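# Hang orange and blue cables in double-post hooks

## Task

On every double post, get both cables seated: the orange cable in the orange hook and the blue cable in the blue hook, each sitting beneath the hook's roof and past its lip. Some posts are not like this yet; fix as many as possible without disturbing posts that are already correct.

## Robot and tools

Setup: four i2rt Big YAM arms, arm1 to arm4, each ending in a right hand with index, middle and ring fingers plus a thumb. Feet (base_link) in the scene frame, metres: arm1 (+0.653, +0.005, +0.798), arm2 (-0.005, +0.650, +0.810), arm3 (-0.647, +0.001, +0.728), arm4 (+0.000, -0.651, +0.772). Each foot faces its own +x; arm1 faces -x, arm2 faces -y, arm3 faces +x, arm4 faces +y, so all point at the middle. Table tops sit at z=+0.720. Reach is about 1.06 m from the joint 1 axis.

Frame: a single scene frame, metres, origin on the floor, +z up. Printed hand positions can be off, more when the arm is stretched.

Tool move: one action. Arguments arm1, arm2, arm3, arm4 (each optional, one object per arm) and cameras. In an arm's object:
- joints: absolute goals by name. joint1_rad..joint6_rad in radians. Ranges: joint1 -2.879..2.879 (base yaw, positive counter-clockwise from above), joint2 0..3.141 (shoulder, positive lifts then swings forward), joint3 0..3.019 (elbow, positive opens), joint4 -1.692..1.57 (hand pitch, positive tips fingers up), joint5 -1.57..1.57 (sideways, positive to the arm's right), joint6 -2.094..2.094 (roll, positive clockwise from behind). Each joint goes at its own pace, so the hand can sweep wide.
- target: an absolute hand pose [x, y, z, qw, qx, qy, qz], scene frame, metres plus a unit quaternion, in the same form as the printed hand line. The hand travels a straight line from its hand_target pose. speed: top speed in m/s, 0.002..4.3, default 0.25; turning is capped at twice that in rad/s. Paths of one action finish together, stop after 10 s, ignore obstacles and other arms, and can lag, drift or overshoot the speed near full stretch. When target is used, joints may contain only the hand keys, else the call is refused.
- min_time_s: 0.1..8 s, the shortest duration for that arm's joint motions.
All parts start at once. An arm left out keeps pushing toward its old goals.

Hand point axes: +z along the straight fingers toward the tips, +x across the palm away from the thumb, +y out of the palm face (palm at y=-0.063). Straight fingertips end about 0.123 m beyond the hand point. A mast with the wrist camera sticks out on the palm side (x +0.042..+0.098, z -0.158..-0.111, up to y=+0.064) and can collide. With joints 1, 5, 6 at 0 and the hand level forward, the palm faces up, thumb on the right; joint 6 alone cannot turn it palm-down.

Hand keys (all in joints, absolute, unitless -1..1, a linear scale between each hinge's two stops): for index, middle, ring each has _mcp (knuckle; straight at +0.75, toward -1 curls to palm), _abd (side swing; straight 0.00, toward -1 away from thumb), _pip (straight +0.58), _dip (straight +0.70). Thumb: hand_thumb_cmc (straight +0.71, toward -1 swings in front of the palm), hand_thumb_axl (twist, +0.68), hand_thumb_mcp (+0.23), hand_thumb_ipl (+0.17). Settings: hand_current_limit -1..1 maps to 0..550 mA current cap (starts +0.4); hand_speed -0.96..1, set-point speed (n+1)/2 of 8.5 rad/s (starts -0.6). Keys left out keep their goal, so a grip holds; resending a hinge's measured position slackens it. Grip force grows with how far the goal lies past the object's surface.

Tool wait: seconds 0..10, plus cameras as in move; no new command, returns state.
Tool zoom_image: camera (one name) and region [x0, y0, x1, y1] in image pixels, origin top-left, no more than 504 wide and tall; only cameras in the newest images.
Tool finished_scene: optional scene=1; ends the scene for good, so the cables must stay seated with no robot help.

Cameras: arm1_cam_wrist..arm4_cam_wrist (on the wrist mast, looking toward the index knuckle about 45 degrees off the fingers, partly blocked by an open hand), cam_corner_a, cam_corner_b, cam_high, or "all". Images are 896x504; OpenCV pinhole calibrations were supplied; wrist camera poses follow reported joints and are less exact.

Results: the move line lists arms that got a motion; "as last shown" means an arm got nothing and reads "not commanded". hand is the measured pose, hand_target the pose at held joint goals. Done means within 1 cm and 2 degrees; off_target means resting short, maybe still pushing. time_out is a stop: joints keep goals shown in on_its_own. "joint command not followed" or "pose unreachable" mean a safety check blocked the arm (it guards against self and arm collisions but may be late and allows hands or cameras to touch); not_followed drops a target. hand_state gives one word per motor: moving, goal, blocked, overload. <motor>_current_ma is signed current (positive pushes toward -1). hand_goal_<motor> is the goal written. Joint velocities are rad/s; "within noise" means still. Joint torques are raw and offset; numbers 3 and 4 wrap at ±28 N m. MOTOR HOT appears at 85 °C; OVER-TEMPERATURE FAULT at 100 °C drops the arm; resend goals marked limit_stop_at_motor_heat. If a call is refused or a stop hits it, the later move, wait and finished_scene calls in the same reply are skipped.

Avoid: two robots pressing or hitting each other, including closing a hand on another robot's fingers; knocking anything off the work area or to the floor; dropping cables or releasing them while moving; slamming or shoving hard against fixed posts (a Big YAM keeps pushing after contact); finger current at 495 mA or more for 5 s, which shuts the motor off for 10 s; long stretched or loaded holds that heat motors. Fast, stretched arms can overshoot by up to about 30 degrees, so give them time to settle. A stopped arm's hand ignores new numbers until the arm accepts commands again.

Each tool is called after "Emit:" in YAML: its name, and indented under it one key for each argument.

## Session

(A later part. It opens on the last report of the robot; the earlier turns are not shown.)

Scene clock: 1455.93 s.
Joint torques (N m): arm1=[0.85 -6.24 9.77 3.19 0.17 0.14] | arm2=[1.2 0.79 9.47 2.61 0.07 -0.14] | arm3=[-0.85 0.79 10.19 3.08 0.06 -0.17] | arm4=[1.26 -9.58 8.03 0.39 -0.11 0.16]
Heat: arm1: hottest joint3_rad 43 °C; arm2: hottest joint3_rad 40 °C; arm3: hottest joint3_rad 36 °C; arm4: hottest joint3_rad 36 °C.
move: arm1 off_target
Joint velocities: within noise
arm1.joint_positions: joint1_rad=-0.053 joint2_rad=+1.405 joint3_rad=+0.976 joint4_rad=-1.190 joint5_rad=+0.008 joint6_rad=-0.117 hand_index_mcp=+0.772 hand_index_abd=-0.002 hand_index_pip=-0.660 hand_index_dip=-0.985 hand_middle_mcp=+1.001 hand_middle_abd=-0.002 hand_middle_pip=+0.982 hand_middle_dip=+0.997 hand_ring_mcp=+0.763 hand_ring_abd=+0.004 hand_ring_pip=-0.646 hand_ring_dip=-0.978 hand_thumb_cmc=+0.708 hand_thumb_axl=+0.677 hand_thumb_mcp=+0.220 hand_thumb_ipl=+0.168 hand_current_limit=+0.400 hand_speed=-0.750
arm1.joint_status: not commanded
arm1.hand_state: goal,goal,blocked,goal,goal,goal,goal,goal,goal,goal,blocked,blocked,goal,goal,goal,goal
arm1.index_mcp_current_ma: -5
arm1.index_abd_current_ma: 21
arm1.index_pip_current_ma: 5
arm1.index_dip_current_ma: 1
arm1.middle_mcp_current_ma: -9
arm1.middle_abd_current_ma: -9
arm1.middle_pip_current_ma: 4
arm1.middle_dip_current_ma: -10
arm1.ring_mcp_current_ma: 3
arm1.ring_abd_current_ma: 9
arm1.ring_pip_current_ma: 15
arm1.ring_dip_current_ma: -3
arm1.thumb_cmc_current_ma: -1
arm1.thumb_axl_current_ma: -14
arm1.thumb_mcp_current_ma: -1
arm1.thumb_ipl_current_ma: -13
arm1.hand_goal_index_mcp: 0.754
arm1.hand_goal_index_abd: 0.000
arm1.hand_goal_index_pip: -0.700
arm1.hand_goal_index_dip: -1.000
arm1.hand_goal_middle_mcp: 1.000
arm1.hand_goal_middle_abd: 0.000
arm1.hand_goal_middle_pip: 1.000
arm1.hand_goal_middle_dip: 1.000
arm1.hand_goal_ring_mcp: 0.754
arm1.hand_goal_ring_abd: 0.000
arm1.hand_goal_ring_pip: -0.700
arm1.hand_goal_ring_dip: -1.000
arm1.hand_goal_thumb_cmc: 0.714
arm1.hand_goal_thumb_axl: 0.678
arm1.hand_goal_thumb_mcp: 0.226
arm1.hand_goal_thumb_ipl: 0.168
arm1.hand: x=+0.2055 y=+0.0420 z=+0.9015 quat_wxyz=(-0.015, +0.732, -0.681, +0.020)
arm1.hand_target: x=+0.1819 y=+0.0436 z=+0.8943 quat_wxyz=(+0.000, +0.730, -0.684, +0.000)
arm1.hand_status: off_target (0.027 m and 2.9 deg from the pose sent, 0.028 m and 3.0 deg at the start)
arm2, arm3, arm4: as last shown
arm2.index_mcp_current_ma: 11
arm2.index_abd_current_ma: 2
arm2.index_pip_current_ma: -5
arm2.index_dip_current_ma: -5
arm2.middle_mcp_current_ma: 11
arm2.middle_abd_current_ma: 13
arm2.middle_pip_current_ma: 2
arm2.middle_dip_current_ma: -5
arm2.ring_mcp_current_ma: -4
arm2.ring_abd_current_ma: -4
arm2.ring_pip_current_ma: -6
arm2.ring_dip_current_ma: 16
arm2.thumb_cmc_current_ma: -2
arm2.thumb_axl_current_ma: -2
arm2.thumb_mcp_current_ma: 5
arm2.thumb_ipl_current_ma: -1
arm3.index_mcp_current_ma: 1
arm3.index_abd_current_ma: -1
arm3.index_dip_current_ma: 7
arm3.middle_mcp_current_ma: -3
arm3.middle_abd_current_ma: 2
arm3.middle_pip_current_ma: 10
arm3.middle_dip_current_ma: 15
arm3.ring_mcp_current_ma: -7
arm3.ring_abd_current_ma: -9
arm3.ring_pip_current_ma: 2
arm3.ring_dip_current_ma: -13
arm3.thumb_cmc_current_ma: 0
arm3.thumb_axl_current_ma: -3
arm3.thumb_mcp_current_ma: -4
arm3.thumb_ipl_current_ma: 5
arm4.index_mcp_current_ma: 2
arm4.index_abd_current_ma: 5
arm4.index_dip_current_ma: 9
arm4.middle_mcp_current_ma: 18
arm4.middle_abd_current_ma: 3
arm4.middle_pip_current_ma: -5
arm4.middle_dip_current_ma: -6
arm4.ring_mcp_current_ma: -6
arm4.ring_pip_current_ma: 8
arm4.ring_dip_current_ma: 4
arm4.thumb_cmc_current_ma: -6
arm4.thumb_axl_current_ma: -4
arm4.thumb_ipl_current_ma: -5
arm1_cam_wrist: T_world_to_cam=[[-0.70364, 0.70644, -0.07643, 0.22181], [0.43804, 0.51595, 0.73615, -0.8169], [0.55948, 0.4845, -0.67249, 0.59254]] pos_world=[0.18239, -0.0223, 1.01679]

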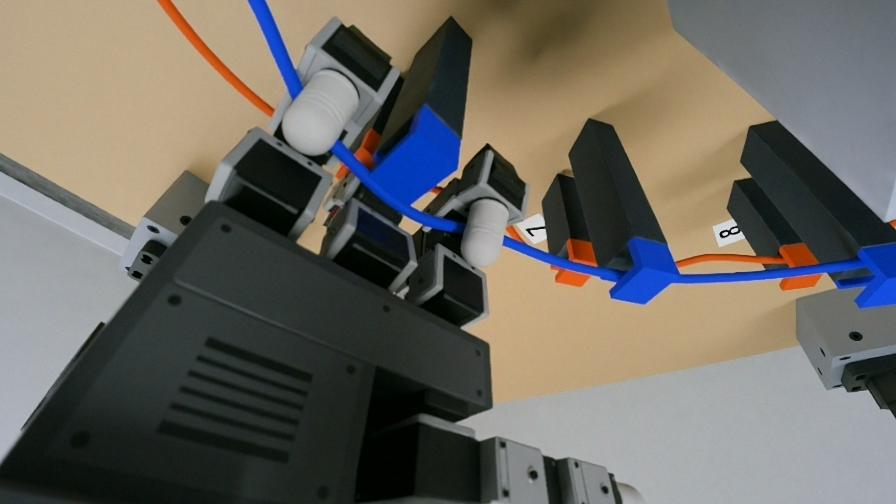

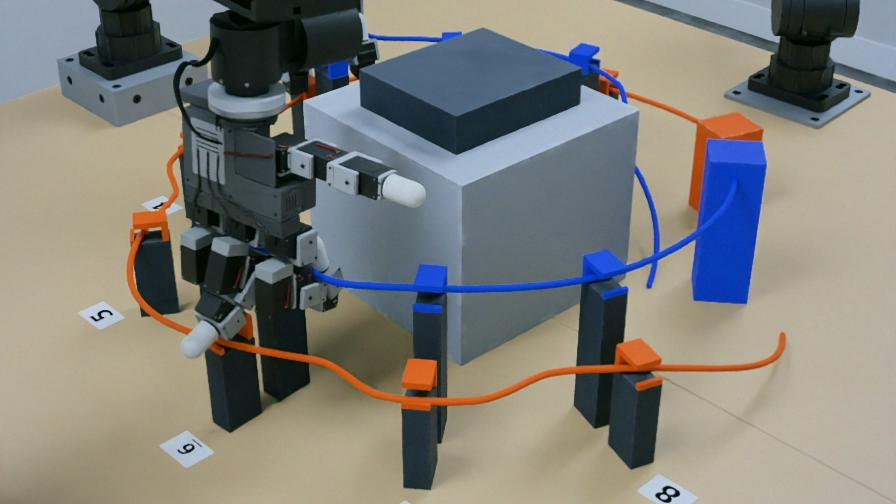

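Emit:
move:
  arm1: {"target": [0.2290, 0.0468, 0.915, 0, -0.7296, 0.6839, 0], "speed": 0.06}
  arm4: {"target": [-0.0225, -0.2330, 0.9085, 0, 0.0828, 0.9966, 0], "speed": 0.05}
  cameras: ["arm4_cam_wrist", "arm1_cam_wrist"]

Emit:
zoom_image:
  camera: "arm4_cam_wrist"
  region: [300, 60, 500, 240]

Scene clock: 1476.57 s.
Joint torques (N m): arm1=[-0.5 -9.52 7.87 -0.35 0.23 0.03] | arm2=[1.08 0.79 9.52 2.63 0.06 -0.11] | arm3=[-0.79 0.67 10.29 3.04 0.03 -0.16] | arm4=[1.26 -9.05 7.94 0.43 -0.12 0.17]
Heat: arm1: hottest joint3_rad 41 °C; arm2: hottest joint3_rad 40 °C; arm3: hottest joint3_rad 36 °C; arm4: hottest joint3_rad 36 °C.
move: arm1 off_target; arm4 done
Joint velocities: within noise
arm1.joint_positions: joint1_rad=-0.053 joint2_rad=+1.307 joint3_rad=+0.920 joint4_rad=-1.157 joint5_rad=+0.008 joint6_rad=-0.117 hand_index_mcp=+0.750 hand_index_abd=-0.011 hand_index_pip=-0.660 hand_index_dip=-0.985 hand_middle_mcp=+0.992 hand_middle_abd=+0.000 hand_middle_pip=+0.975 hand_middle_dip=+0.997 hand_ring_mcp=+0.741 hand_ring_abd=+0.004 hand_ring_pip=-0.646 hand_ring_dip=-0.978 hand_thumb_cmc=+0.708 hand_thumb_axl=+0.677 hand_thumb_mcp=+0.220 hand_thumb_ipl=+0.168 hand_current_limit=+0.400 hand_speed=-0.750
arm1.joint_status: not commanded
arm1.hand_state: goal,goal,blocked,goal,goal,goal,blocked,goal,goal,goal,blocked,blocked,goal,goal,goal,goal
arm1.index_mcp_current_ma: -6
arm1.index_abd_current_ma: 8
arm1.index_pip_current_ma: -13
arm1.index_dip_current_ma: -8
arm1.middle_mcp_current_ma: 3
arm1.middle_abd_current_ma: 3
arm1.middle_pip_current_ma: -25
arm1.middle_dip_current_ma: -5
arm1.ring_mcp_current_ma: -14
arm1.ring_abd_current_ma: 8
arm1.ring_pip_current_ma: 11
arm1.ring_dip_current_ma: -6
arm1.thumb_cmc_current_ma: 17
arm1.thumb_axl_current_ma: -12
arm1.thumb_mcp_current_ma: -11
arm1.thumb_ipl_current_ma: -3
arm1.hand_goal_index_mcp: 0.754
arm1.hand_goal_index_abd: 0.000
arm1.hand_goal_index_pip: -0.700
arm1.hand_goal_index_dip: -1.000
arm1.hand_goal_middle_mcp: 1.000
arm1.hand_goal_middle_abd: 0.000
arm1.hand_goal_middle_pip: 1.000
arm1.hand_goal_middle_dip: 1.000
arm1.hand_goal_ring_mcp: 0.754
arm1.hand_goal_ring_abd: 0.000
arm1.hand_goal_ring_pip: -0.700
arm1.hand_goal_ring_dip: -1.000
arm1.hand_goal_thumb_cmc: 0.714
arm1.hand_goal_thumb_axl: 0.678
arm1.hand_goal_thumb_mcp: 0.226
arm1.hand_goal_thumb_ipl: 0.168
arm1.hand: x=+0.2183 y=+0.0415 z=+0.9212 quat_wxyz=(+0.009, +0.732, -0.682, -0.008)
arm1.hand_target: x=+0.2288 y=+0.0466 z=+0.9150 quat_wxyz=(+0.000, +0.730, -0.684, +0.000)
arm1.hand_status: off_target (0.013 m and 1.5 deg from the pose sent, 0.028 m and 2.9 deg at the start)
arm2, arm3: as last shown
arm2.index_mcp_current_ma: 21
arm2.index_abd_current_ma: -10
arm2.index_pip_current_ma: 7
arm2.index_dip_current_ma: -9
arm2.middle_mcp_current_ma: 21
arm2.middle_abd_current_ma: -23
arm2.middle_pip_current_ma: -7
arm2.middle_dip_current_ma: -3
arm2.ring_mcp_current_ma: 1
arm2.ring_abd_current_ma: 2
arm2.ring_pip_current_ma: 9
arm2.ring_dip_current_ma: 7
arm2.thumb_cmc_current_ma: -1
arm2.thumb_axl_current_ma: -12
arm2.thumb_mcp_current_ma: 1
arm2.thumb_ipl_current_ma: 8
arm3.index_mcp_current_ma: 12
arm3.index_abd_current_ma: 5
arm3.index_dip_current_ma: 6
arm3.middle_mcp_current_ma: -1
arm3.middle_abd_current_ma: -6
arm3.middle_pip_current_ma: 0
arm3.middle_dip_current_ma: 6
arm3.ring_mcp_current_ma: -2
arm3.ring_dip_current_ma: -5
arm3.thumb_cmc_current_ma: 5
arm3.thumb_axl_current_ma: -2
arm3.thumb_mcp_current_ma: 0
arm3.thumb_ipl_current_ma: -1
arm4.joint_positions: joint1_rad=+0.161 joint2_rad=+1.294 joint3_rad=+0.944 joint4_rad=-1.229 joint5_rad=-0.003 joint6_rad=+0.312 hand_index_mcp=+0.736 hand_index_abd=-0.001 hand_index_pip=-0.619 hand_index_dip=-0.964 hand_middle_mcp=-0.945 hand_middle_abd=-0.001 hand_middle_pip=-0.033 hand_middle_dip=+0.407 hand_ring_mcp=+0.760 hand_ring_abd=-0.003 hand_ring_pip=-0.638 hand_ring_dip=-0.982 hand_thumb_cmc=+0.707 hand_thumb_axl=+0.677 hand_thumb_mcp=+0.218 hand_thumb_ipl=+0.168 hand_current_limit=+0.400 hand_speed=-0.750
arm4.joint_status: not commanded
arm4.hand_state: goal,goal,blocked,blocked,blocked,goal,goal,goal,goal,goal,blocked,goal,goal,goal,goal,goal
arm4.index_mcp_current_ma: 0
arm4.index_abd_current_ma: -4
arm4.index_pip_current_ma: 16
arm4.index_dip_current_ma: 11
arm4.middle_mcp_current_ma: 19
arm4.middle_abd_current_ma: -4
arm4.middle_pip_current_ma: -5
arm4.middle_dip_current_ma: -5
arm4.ring_mcp_current_ma: 0
arm4.ring_abd_current_ma: 3
arm4.ring_pip_current_ma: 12
arm4.ring_dip_current_ma: 2
arm4.thumb_cmc_current_ma: -6
arm4.thumb_axl_current_ma: 4
arm4.thumb_mcp_current_ma: 3
arm4.thumb_ipl_current_ma: -1
arm4.hand_goal_index_mcp: 0.754
arm4.hand_goal_index_abd: 0.000
arm4.hand_goal_index_pip: -0.700
arm4.hand_goal_index_dip: -1.000
arm4.hand_goal_middle_mcp: -1.000
arm4.hand_goal_middle_abd: 0.000
arm4.hand_goal_middle_pip: -0.050
arm4.hand_goal_middle_dip: 0.400
arm4.hand_goal_ring_mcp: 0.754
arm4.hand_goal_ring_abd: 0.000
arm4.hand_goal_ring_pip: -0.700
arm4.hand_goal_ring_dip: -1.000
arm4.hand_goal_thumb_cmc: 0.714
arm4.hand_goal_thumb_axl: 0.678
arm4.hand_goal_thumb_mcp: 0.226
arm4.hand_goal_thumb_ipl: 0.168
arm4.hand: x=-0.0166 y=-0.2335 z=+0.9044 quat_wxyz=(+0.005, +0.080, +0.997, -0.006)
arm4.hand_target: x=-0.0225 y=-0.2330 z=+0.9085 quat_wxyz=(+0.000, +0.083, +0.997, +0.000)
arm4.hand_status: done (0.007 m and 0.9 deg from the pose sent, 0.006 m and 1.3 deg at the start)
pictures: arm1_cam_wrist, arm4_cam_wrist
arm1_cam_wrist: T_world_to_cam=[[-0.70667, 0.70721, -0.02158, 0.18267], [0.49225, 0.51333, 0.70298, -0.81804], [0.50823, 0.48616, -0.71088, 0.64534]] pos_world=[0.20379, -0.023, 1.03777]
arm4_cam_wrist: T_world_to_cam=[[0.8832, 0.46781, 0.03322, 0.12578], [0.31469, -0.64365, 0.69763, -0.81716], [0.34774, -0.60569, -0.71569, 0.63714]] pos_world=[-0.0755, -0.1989, 1.02188]

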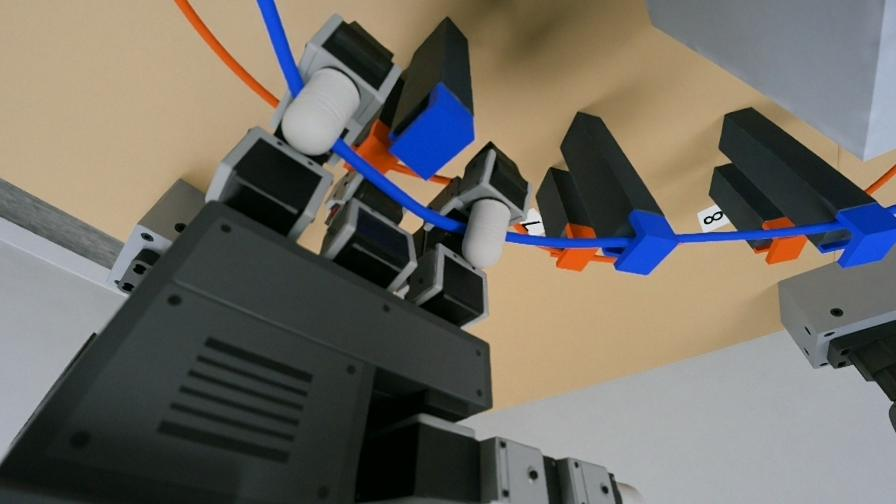

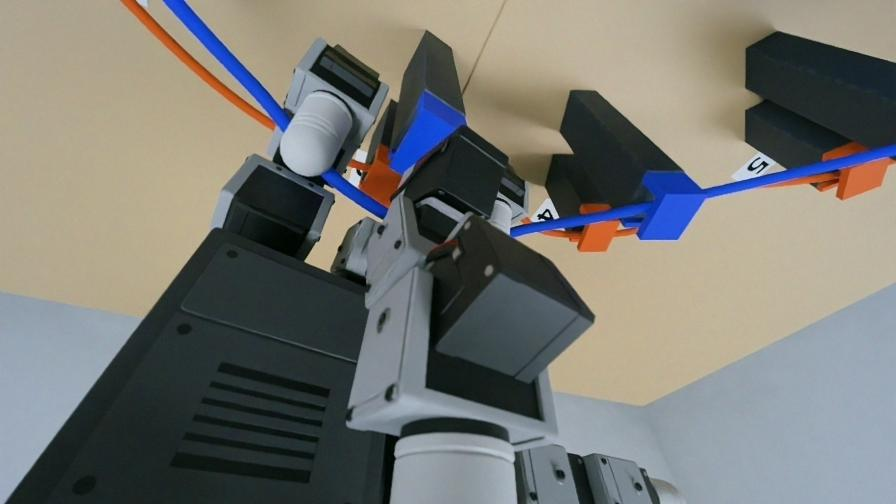

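Scaled by 2.520 from the camera's image (finer frame: 1280x720).

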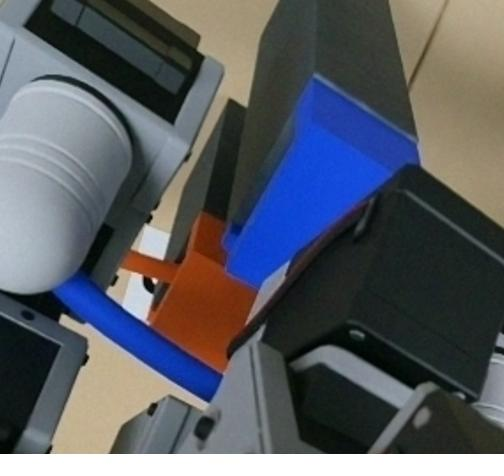

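Emit:
move:
  arm4: {"target": [-0.0140, -0.1965, 0.9205, 0, 0.0828, 0.9966, 0], "speed": 0.04}
  arm1: {"joints": {"hand_ring_dip": -0.8, "hand_index_dip": -0.8, "hand_ring_pip": 0.577, "hand_index_pip": 0.577}}
  cameras: ["arm4_cam_wrist", "arm1_cam_wrist", "cam_corner_a"]

Emit:
zoom_image:
  camera: "arm4_cam_wrist"
  region: [300, 60, 500, 240]

Emit:
zoom_image:
  camera: "cam_corner_a"
  region: [530, 220, 770, 440]

Scene clock: 1496.87 s.
Joint torques (N m): arm1=[-0.56 -9.76 8.23 -0.35 0.13 0.05] | arm2=[1.2 1.03 9.58 2.33 0.07 -0.09] | arm3=[-1.08 1.32 10.39 3.06 0.04 -0.19] | arm4=[-0.38 -9.05 11.38 -0.12 0.08 -0.18]
Heat: arm1: hottest joint3_rad 39 °C; arm2: hottest joint3_rad 40 °C; arm3: hottest joint3_rad 37 °C; arm4: hottest joint3_rad 35 °C.
move: arm1 done; arm4 off_target
Joint velocities: within noise
arm1.joint_positions: joint1_rad=-0.053 joint2_rad=+1.307 joint3_rad=+0.913 joint4_rad=-1.161 joint5_rad=+0.010 joint6_rad=-0.117 hand_index_mcp=+0.750 hand_index_abd=-0.011 hand_index_pip=+0.575 hand_index_dip=-0.794 hand_middle_mcp=+0.992 hand_middle_abd=+0.000 hand_middle_pip=+0.975 hand_middle_dip=+0.997 hand_ring_mcp=+0.746 hand_ring_abd=+0.004 hand_ring_pip=+0.574 hand_ring_dip=-0.797 hand_thumb_cmc=+0.708 hand_thumb_axl=+0.677 hand_thumb_mcp=+0.220 hand_thumb_ipl=+0.168 hand_current_limit=+0.400 hand_speed=-0.750
arm1.joint_status: all done
arm1.hand_state: goal,goal,goal,goal,goal,goal,blocked,goal,goal,goal,goal,goal,goal,goal,goal,goal
arm1.index_mcp_current_ma: 5
arm1.index_abd_current_ma: 16
arm1.index_pip_current_ma: -8
arm1.index_dip_current_ma: 10
arm1.middle_mcp_current_ma: -18
arm1.middle_abd_current_ma: 10
arm1.middle_pip_current_ma: 20
arm1.middle_dip_current_ma: -7
arm1.ring_mcp_current_ma: -2
arm1.ring_abd_current_ma: 11
arm1.ring_pip_current_ma: -1
arm1.ring_dip_current_ma: 5
arm1.thumb_cmc_current_ma: 17
arm1.thumb_axl_current_ma: -2
arm1.thumb_mcp_current_ma: -2
arm1.thumb_ipl_current_ma: -1
arm1.hand_goal_index_mcp: 0.754
arm1.hand_goal_index_abd: 0.000
arm1.hand_goal_index_pip: 0.578
arm1.hand_goal_index_dip: -0.800
arm1.hand_goal_middle_mcp: 1.000
arm1.hand_goal_middle_abd: 0.000
arm1.hand_goal_middle_pip: 1.000
arm1.hand_goal_middle_dip: 1.000
arm1.hand_goal_ring_mcp: 0.754
arm1.hand_goal_ring_abd: 0.000
arm1.hand_goal_ring_pip: 0.578
arm1.hand_goal_ring_dip: -0.800
arm1.hand_goal_thumb_cmc: 0.714
arm1.hand_goal_thumb_axl: 0.678
arm1.hand_goal_thumb_mcp: 0.226
arm1.hand_goal_thumb_ipl: 0.168
arm1.hand: x=+0.2220 y=+0.0417 z=+0.9177 quat_wxyz=(+0.005, +0.732, -0.682, -0.005)
arm1.hand_target: x=+0.2289 y=+0.0466 z=+0.9149 quat_wxyz=(+0.000, +0.730, -0.684, +0.000)
arm1.hand_status: not commanded
arm2, arm3: as last shown
arm2.index_mcp_current_ma: 18
arm2.index_abd_current_ma: 8
arm2.index_pip_current_ma: 5
arm2.index_dip_current_ma: 6
arm2.middle_mcp_current_ma: 7
arm2.middle_abd_current_ma: -2
arm2.middle_pip_current_ma: 1
arm2.middle_dip_current_ma: -10
arm2.ring_mcp_current_ma: 2
arm2.ring_abd_current_ma: 5
arm2.ring_pip_current_ma: -18
arm2.ring_dip_current_ma: 25
arm2.thumb_cmc_current_ma: 5
arm2.thumb_axl_current_ma: 1
arm2.thumb_mcp_current_ma: 16
arm2.thumb_ipl_current_ma: 4
arm3.index_mcp_current_ma: 16
arm3.index_abd_current_ma: -5
arm3.index_pip_current_ma: -5
arm3.index_dip_current_ma: 4
arm3.middle_mcp_current_ma: -6
arm3.middle_abd_current_ma: -13
arm3.middle_pip_current_ma: 4
arm3.middle_dip_current_ma: 2
arm3.ring_mcp_current_ma: -9
arm3.ring_abd_current_ma: -13
arm3.ring_pip_current_ma: -9
arm3.ring_dip_current_ma: -17
arm3.thumb_cmc_current_ma: 7
arm3.thumb_mcp_current_ma: 2
arm3.thumb_ipl_current_ma: -3
arm4.joint_positions: joint1_rad=+0.146 joint2_rad=+1.362 joint3_rad=+1.005 joint4_rad=-1.245 joint5_rad=-0.007 joint6_rad=+0.306 hand_index_mcp=+0.753 hand_index_abd=-0.001 hand_index_pip=-0.644 hand_index_dip=-0.968 hand_middle_mcp=-0.945 hand_middle_abd=-0.001 hand_middle_pip=-0.033 hand_middle_dip=+0.407 hand_ring_mcp=+0.760 hand_ring_abd=-0.003 hand_ring_pip=-0.641 hand_ring_dip=-0.982 hand_thumb_cmc=+0.707 hand_thumb_axl=+0.677 hand_thumb_mcp=+0.218 hand_thumb_ipl=+0.168 hand_current_limit=+0.400 hand_speed=-0.750
arm4.joint_status: not commanded
arm4.hand_state: goal,goal,blocked,blocked,blocked,goal,goal,goal,goal,goal,blocked,goal,goal,goal,goal,goal
arm4.index_mcp_current_ma: 0
arm4.index_abd_current_ma: -1
arm4.index_pip_current_ma: 1
arm4.index_dip_current_ma: 10
arm4.middle_mcp_current_ma: 22
arm4.middle_abd_current_ma: -3
arm4.middle_pip_current_ma: -3
arm4.middle_dip_current_ma: -12
arm4.ring_mcp_current_ma: -12
arm4.ring_abd_current_ma: -5
arm4.ring_pip_current_ma: 17
arm4.ring_dip_current_ma: 2
arm4.thumb_cmc_current_ma: -4
arm4.thumb_axl_current_ma: 12
arm4.thumb_mcp_current_ma: -11
arm4.thumb_ipl_current_ma: -11
arm4.hand_goal_index_mcp: 0.754
arm4.hand_goal_index_abd: 0.000
arm4.hand_goal_index_pip: -0.700
arm4.hand_goal_index_dip: -1.000
arm4.hand_goal_middle_mcp: -1.000
arm4.hand_goal_middle_abd: 0.000
arm4.hand_goal_middle_pip: -0.050
arm4.hand_goal_middle_dip: 0.400
arm4.hand_goal_ring_mcp: 0.754
arm4.hand_goal_ring_abd: 0.000
arm4.hand_goal_ring_pip: -0.700
arm4.hand_goal_ring_dip: -1.000
arm4.hand_goal_thumb_cmc: 0.714
arm4.hand_goal_thumb_axl: 0.678
arm4.hand_goal_thumb_mcp: 0.226
arm4.hand_goal_thumb_ipl: 0.168
arm4.on_its_own: hand_index_pip moved -0.025 toward your old target -0.700
arm4.hand: x=-0.0143 y=-0.2140 z=+0.9020 quat_wxyz=(+0.005, +0.085, +0.996, -0.017)
arm4.hand_target: x=-0.0139 y=-0.1973 z=+0.9207 quat_wxyz=(+0.000, +0.083, +0.997, +0.000)
arm4.hand_status: off_target (0.025 m and 2.1 deg from the pose sent, 0.040 m and 0.9 deg at the start)
pictures: arm1_cam_wrist, arm4_cam_wrist, cam_corner_a
arm1_cam_wrist: T_world_to_cam=[[-0.70652, 0.70713, -0.02817, 0.19115], [0.48457, 0.5124, 0.70897, -0.82115], [0.51577, 0.48725, -0.70468, 0.63353]] pos_world=[0.2062, -0.02309, 1.03399]
arm4_cam_wrist: T_world_to_cam=[[0.8876, 0.46009, 0.02183, 0.1234], [0.30935, -0.63057, 0.71182, -0.81365], [0.34127, -0.62506, -0.70202, 0.62992]] pos_world=[-0.0728, -0.1761, 1.01869]

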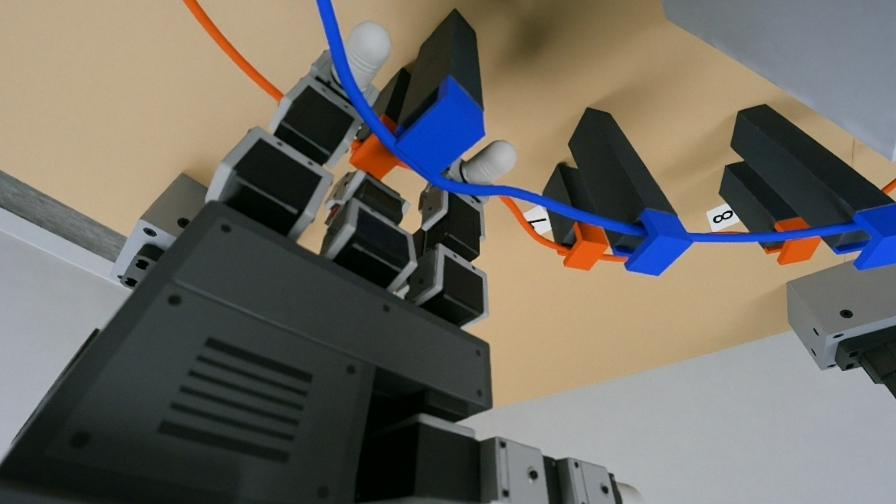

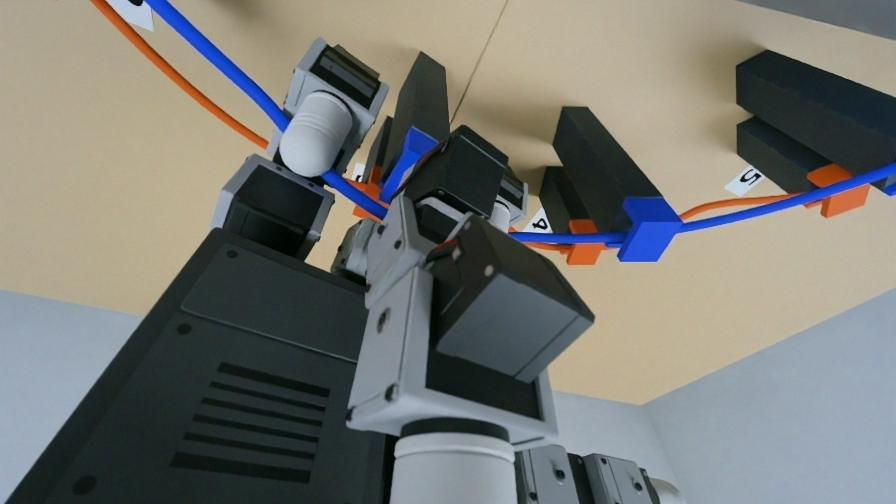

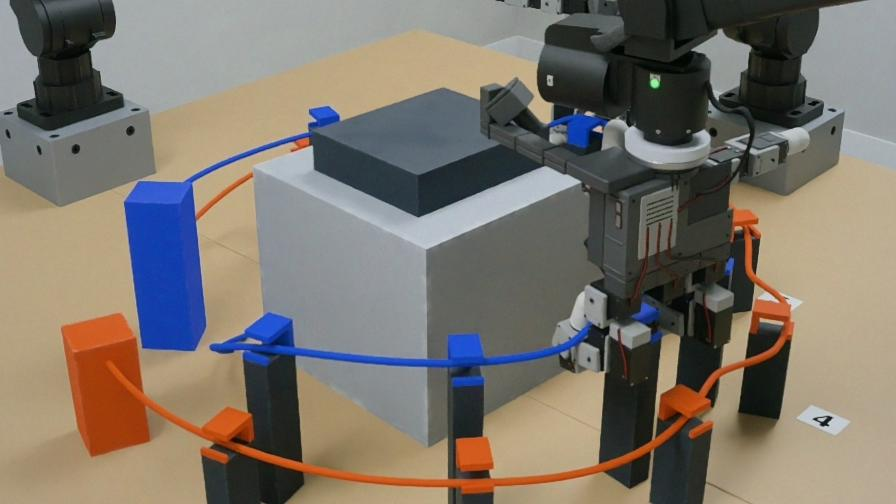

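Scaled by 2.520 from the camera's image (finer frame: 1280x720).

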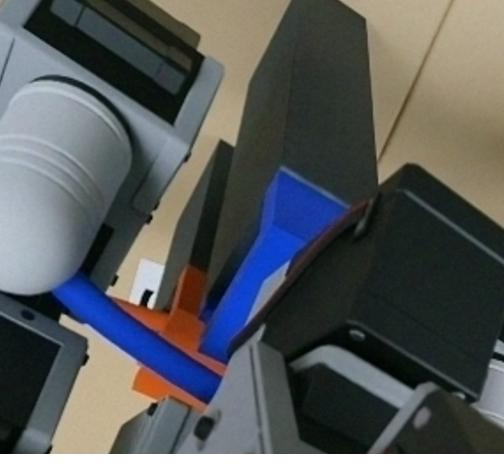

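Scaled by 2.100 from the camera's image (finer frame: 1280x720).

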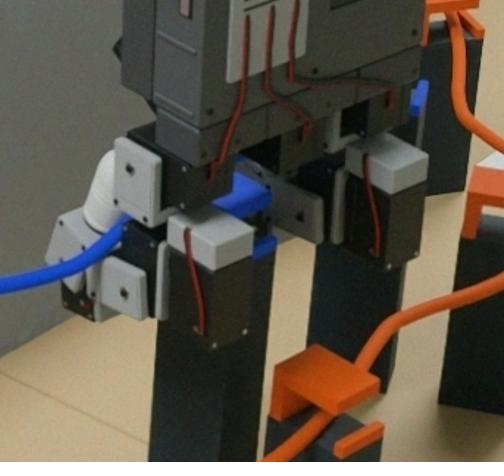

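Emit:
move:
  arm4: {"target": [-0.0120, -0.1845, 0.9210, 0, 0.0828, 0.9966, 0], "speed": 0.03}
  arm1: {"target": [0.2700, 0.0490, 0.925, 0, -0.7296, 0.6839, 0], "speed": 0.08}
  cameras: ["arm4_cam_wrist", "arm1_cam_wrist", "cam_corner_a"]

Emit:
zoom_image:
  camera: "arm4_cam_wrist"
  region: [300, 60, 500, 240]

Emit:
zoom_image:
  camera: "cam_corner_a"
  region: [530, 220, 770, 440]

Emit:
zoom_image:
  camera: "arm1_cam_wrist"
  region: [300, 0, 600, 240]

Scene clock: 1508.07 s.
Joint torques (N m): arm1=[-0.73 -7.65 8.59 -0.2 0.11 0.03] | arm2=[1.44 0.62 9.48 2.63 0.09 -0.12] | arm3=[-0.97 0.67 10.28 3.08 0.05 -0.19] | arm4=[-0.44 -9.52 11.44 -0.13 0.09 -0.19]
Heat: arm1: hottest joint3_rad 38 °C; arm2: hottest joint3_rad 40 °C; arm3: hottest joint3_rad 37 °C; arm4: hottest joint3_rad 35 °C.
move: arm1 done; arm4 off_target
Joint velocities: within noise
arm1.joint_positions: joint1_rad=-0.066 joint2_rad=+1.178 joint3_rad=+0.834 joint4_rad=-1.210 joint5_rad=+0.010 joint6_rad=-0.128 hand_index_mcp=+0.750 hand_index_abd=-0.011 hand_index_pip=+0.575 hand_index_dip=-0.794 hand_middle_mcp=+0.992 hand_middle_abd=+0.000 hand_middle_pip=+0.975 hand_middle_dip=+0.997 hand_ring_mcp=+0.746 hand_ring_abd=+0.004 hand_ring_pip=+0.574 hand_ring_dip=-0.797 hand_thumb_cmc=+0.709 hand_thumb_axl=+0.677 hand_thumb_mcp=+0.220 hand_thumb_ipl=+0.168 hand_current_limit=+0.400 hand_speed=-0.750
arm1.joint_status: not commanded
arm1.hand_state: goal,goal,goal,goal,goal,goal,blocked,goal,goal,goal,goal,goal,goal,goal,goal,goal
arm1.index_mcp_current_ma: -9
arm1.index_abd_current_ma: -10
arm1.index_pip_current_ma: -16
arm1.index_dip_current_ma: 7
arm1.middle_mcp_current_ma: -5
arm1.middle_abd_current_ma: -3
arm1.middle_pip_current_ma: -2
arm1.middle_dip_current_ma: 1
arm1.ring_mcp_current_ma: 6
arm1.ring_abd_current_ma: -2
arm1.ring_pip_current_ma: 1
arm1.ring_dip_current_ma: -7
arm1.thumb_cmc_current_ma: 3
arm1.thumb_axl_current_ma: 0
arm1.thumb_mcp_current_ma: -6
arm1.thumb_ipl_current_ma: -2
arm1.hand_goal_index_mcp: 0.754
arm1.hand_goal_index_abd: 0.000
arm1.hand_goal_index_pip: 0.578
arm1.hand_goal_index_dip: -0.800
arm1.hand_goal_middle_mcp: 1.000
arm1.hand_goal_middle_abd: 0.000
arm1.hand_goal_middle_pip: 1.000
arm1.hand_goal_middle_dip: 1.000
arm1.hand_goal_ring_mcp: 0.754
arm1.hand_goal_ring_abd: 0.000
arm1.hand_goal_ring_pip: 0.578
arm1.hand_goal_ring_dip: -0.800
arm1.hand_goal_thumb_cmc: 0.714
arm1.hand_goal_thumb_axl: 0.678
arm1.hand_goal_thumb_mcp: 0.226
arm1.hand_goal_thumb_ipl: 0.168
arm1.hand: x=+0.2637 y=+0.0440 z=+0.9285 quat_wxyz=(+0.006, +0.731, -0.682, -0.005)
arm1.hand_target: x=+0.2699 y=+0.0489 z=+0.9251 quat_wxyz=(+0.000, +0.730, -0.684, +0.000)
arm1.hand_status: done (0.009 m and 0.9 deg from the pose sent, 0.049 m and 0.9 deg at the start)
arm2, arm3: as last shown
arm2.index_mcp_current_ma: -6
arm2.index_abd_current_ma: -7
arm2.index_pip_current_ma: -9
arm2.index_dip_current_ma: 3
arm2.middle_mcp_current_ma: 4
arm2.middle_abd_current_ma: -6
arm2.middle_dip_current_ma: 7
arm2.ring_mcp_current_ma: 21
arm2.ring_abd_current_ma: -2
arm2.ring_pip_current_ma: 0
arm2.ring_dip_current_ma: 13
arm2.thumb_cmc_current_ma: -3
arm2.thumb_axl_current_ma: -11
arm2.thumb_mcp_current_ma: 8
arm2.thumb_ipl_current_ma: 10
arm3.index_mcp_current_ma: 5
arm3.index_abd_current_ma: 13
arm3.index_pip_current_ma: -7
arm3.index_dip_current_ma: 6
arm3.middle_mcp_current_ma: 1
arm3.middle_abd_current_ma: -10
arm3.middle_pip_current_ma: 12
arm3.middle_dip_current_ma: 0
arm3.ring_mcp_current_ma: -13
arm3.ring_abd_current_ma: -2
arm3.ring_pip_current_ma: -10
arm3.ring_dip_current_ma: -11
arm3.thumb_cmc_current_ma: -5
arm3.thumb_axl_current_ma: 8
arm3.thumb_mcp_current_ma: -1
arm3.thumb_ipl_current_ma: -6
arm4.joint_positions: joint1_rad=+0.138 joint2_rad=+1.392 joint3_rad=+1.035 joint4_rad=-1.246 joint5_rad=-0.007 joint6_rad=+0.298 hand_index_mcp=+0.757 hand_index_abd=-0.001 hand_index_pip=-0.645 hand_index_dip=-0.969 hand_middle_mcp=-0.945 hand_middle_abd=-0.001 hand_middle_pip=-0.033 hand_middle_dip=+0.407 hand_ring_mcp=+0.760 hand_ring_abd=-0.001 hand_ring_pip=-0.641 hand_ring_dip=-0.982 hand_thumb_cmc=+0.707 hand_thumb_axl=+0.677 hand_thumb_mcp=+0.218 hand_thumb_ipl=+0.168 hand_current_limit=+0.400 hand_speed=-0.750
arm4.joint_status: not commanded
arm4.hand_state: goal,goal,blocked,blocked,blocked,goal,goal,goal,goal,goal,blocked,goal,goal,goal,goal,goal
arm4.index_mcp_current_ma: -3
arm4.index_abd_current_ma: 10
arm4.index_pip_current_ma: -4
arm4.index_dip_current_ma: 10
arm4.middle_mcp_current_ma: 10
arm4.middle_abd_current_ma: -9
arm4.middle_pip_current_ma: 3
arm4.middle_dip_current_ma: -6
arm4.ring_mcp_current_ma: 2
arm4.ring_abd_current_ma: -9
arm4.ring_pip_current_ma: 17
arm4.ring_dip_current_ma: 0
arm4.thumb_cmc_current_ma: -1
arm4.thumb_axl_current_ma: 4
arm4.thumb_mcp_current_ma: -12
arm4.thumb_ipl_current_ma: 4
arm4.hand_goal_index_mcp: 0.754
arm4.hand_goal_index_abd: 0.000
arm4.hand_goal_index_pip: -0.700
arm4.hand_goal_index_dip: -1.000
arm4.hand_goal_middle_mcp: -1.000
arm4.hand_goal_middle_abd: 0.000
arm4.hand_goal_middle_pip: -0.050
arm4.hand_goal_middle_dip: 0.400
arm4.hand_goal_ring_mcp: 0.754
arm4.hand_goal_ring_abd: 0.000
arm4.hand_goal_ring_pip: -0.700
arm4.hand_goal_ring_dip: -1.000
arm4.hand_goal_thumb_cmc: 0.714
arm4.hand_goal_thumb_axl: 0.678
arm4.hand_goal_thumb_mcp: 0.226
arm4.hand_goal_thumb_ipl: 0.168
arm4.hand: x=-0.0128 y=-0.2022 z=+0.9023 quat_wxyz=(+0.005, +0.085, +0.996, -0.018)
arm4.hand_target: x=-0.0118 y=-0.1854 z=+0.9213 quat_wxyz=(+0.000, +0.083, +0.997, +0.000)
arm4.hand_status: off_target (0.026 m and 2.1 deg from the pose sent, 0.035 m and 2.1 deg at the start)
pictures: arm1_cam_wrist, arm4_cam_wrist, cam_corner_a
arm1_cam_wrist: T_world_to_cam=[[-0.70515, 0.70856, -0.02668, 0.21749], [0.48689, 0.51122, 0.70823, -0.85006], [0.51546, 0.48641, -0.70548, 0.61936]] pos_world=[0.248, -0.0208, 1.04478]
arm4_cam_wrist: T_world_to_cam=[[0.88762, 0.46007, 0.02142, 0.11701], [0.30953, -0.63032, 0.71196, -0.807], [0.34105, -0.62533, -0.70189, 0.63663]] pos_world=[-0.0712, -0.1644, 1.01889]

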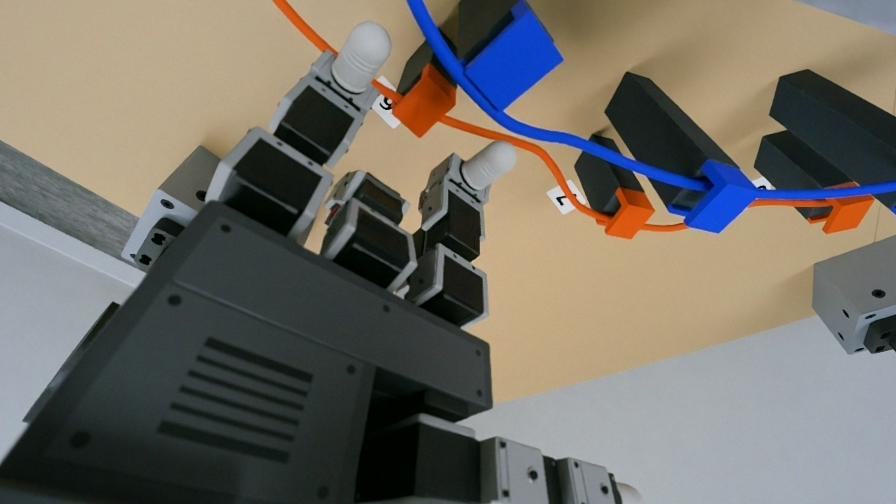

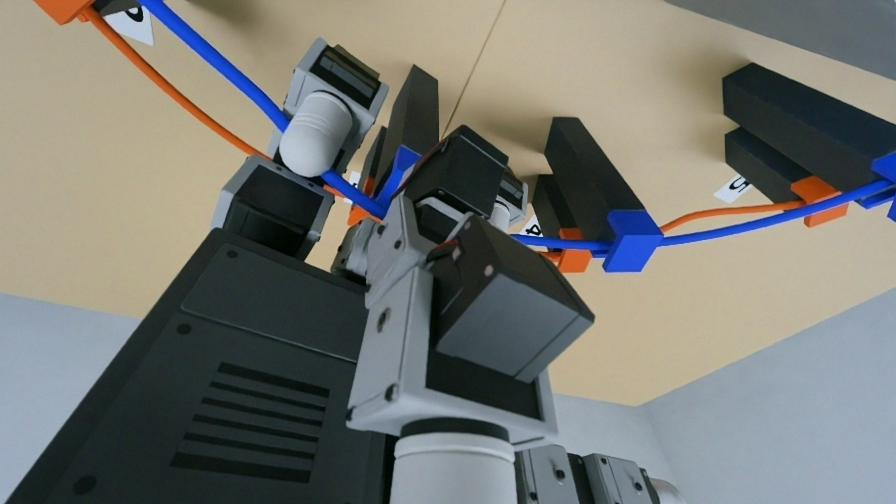

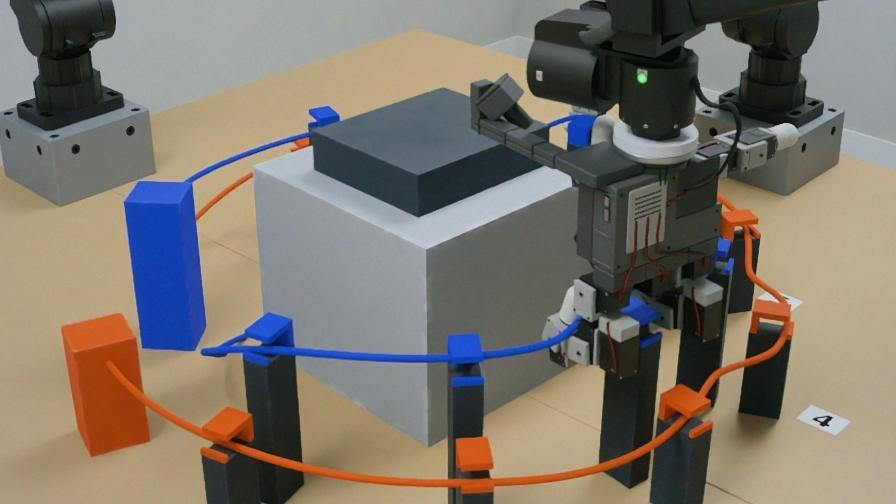

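Scaled by 2.520 from the camera's image (finer frame: 1280x720).

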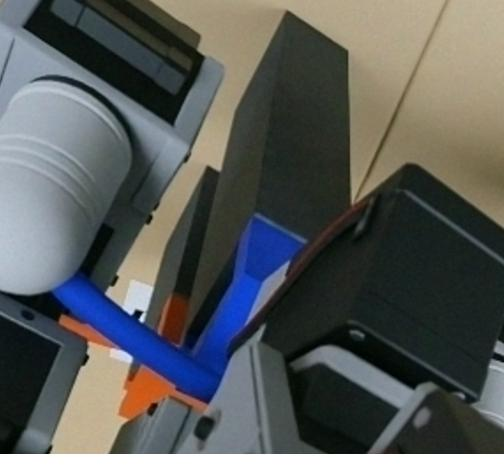

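Scaled by 2.100 from the camera's image (finer frame: 1280x720).

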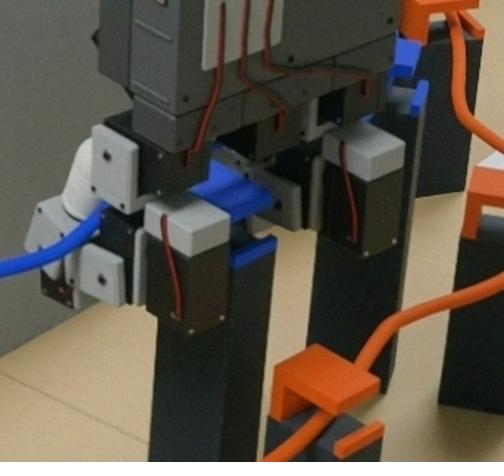

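Scaled by 1.680 from the camera's image (finer frame: 1280x720).

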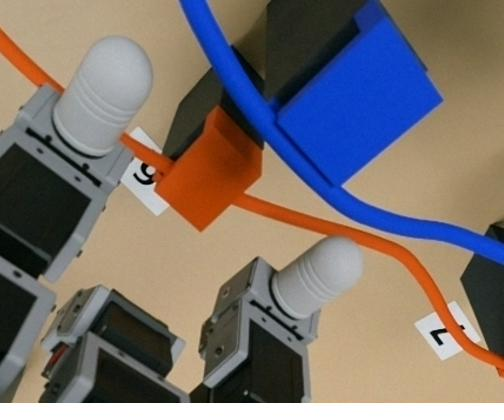

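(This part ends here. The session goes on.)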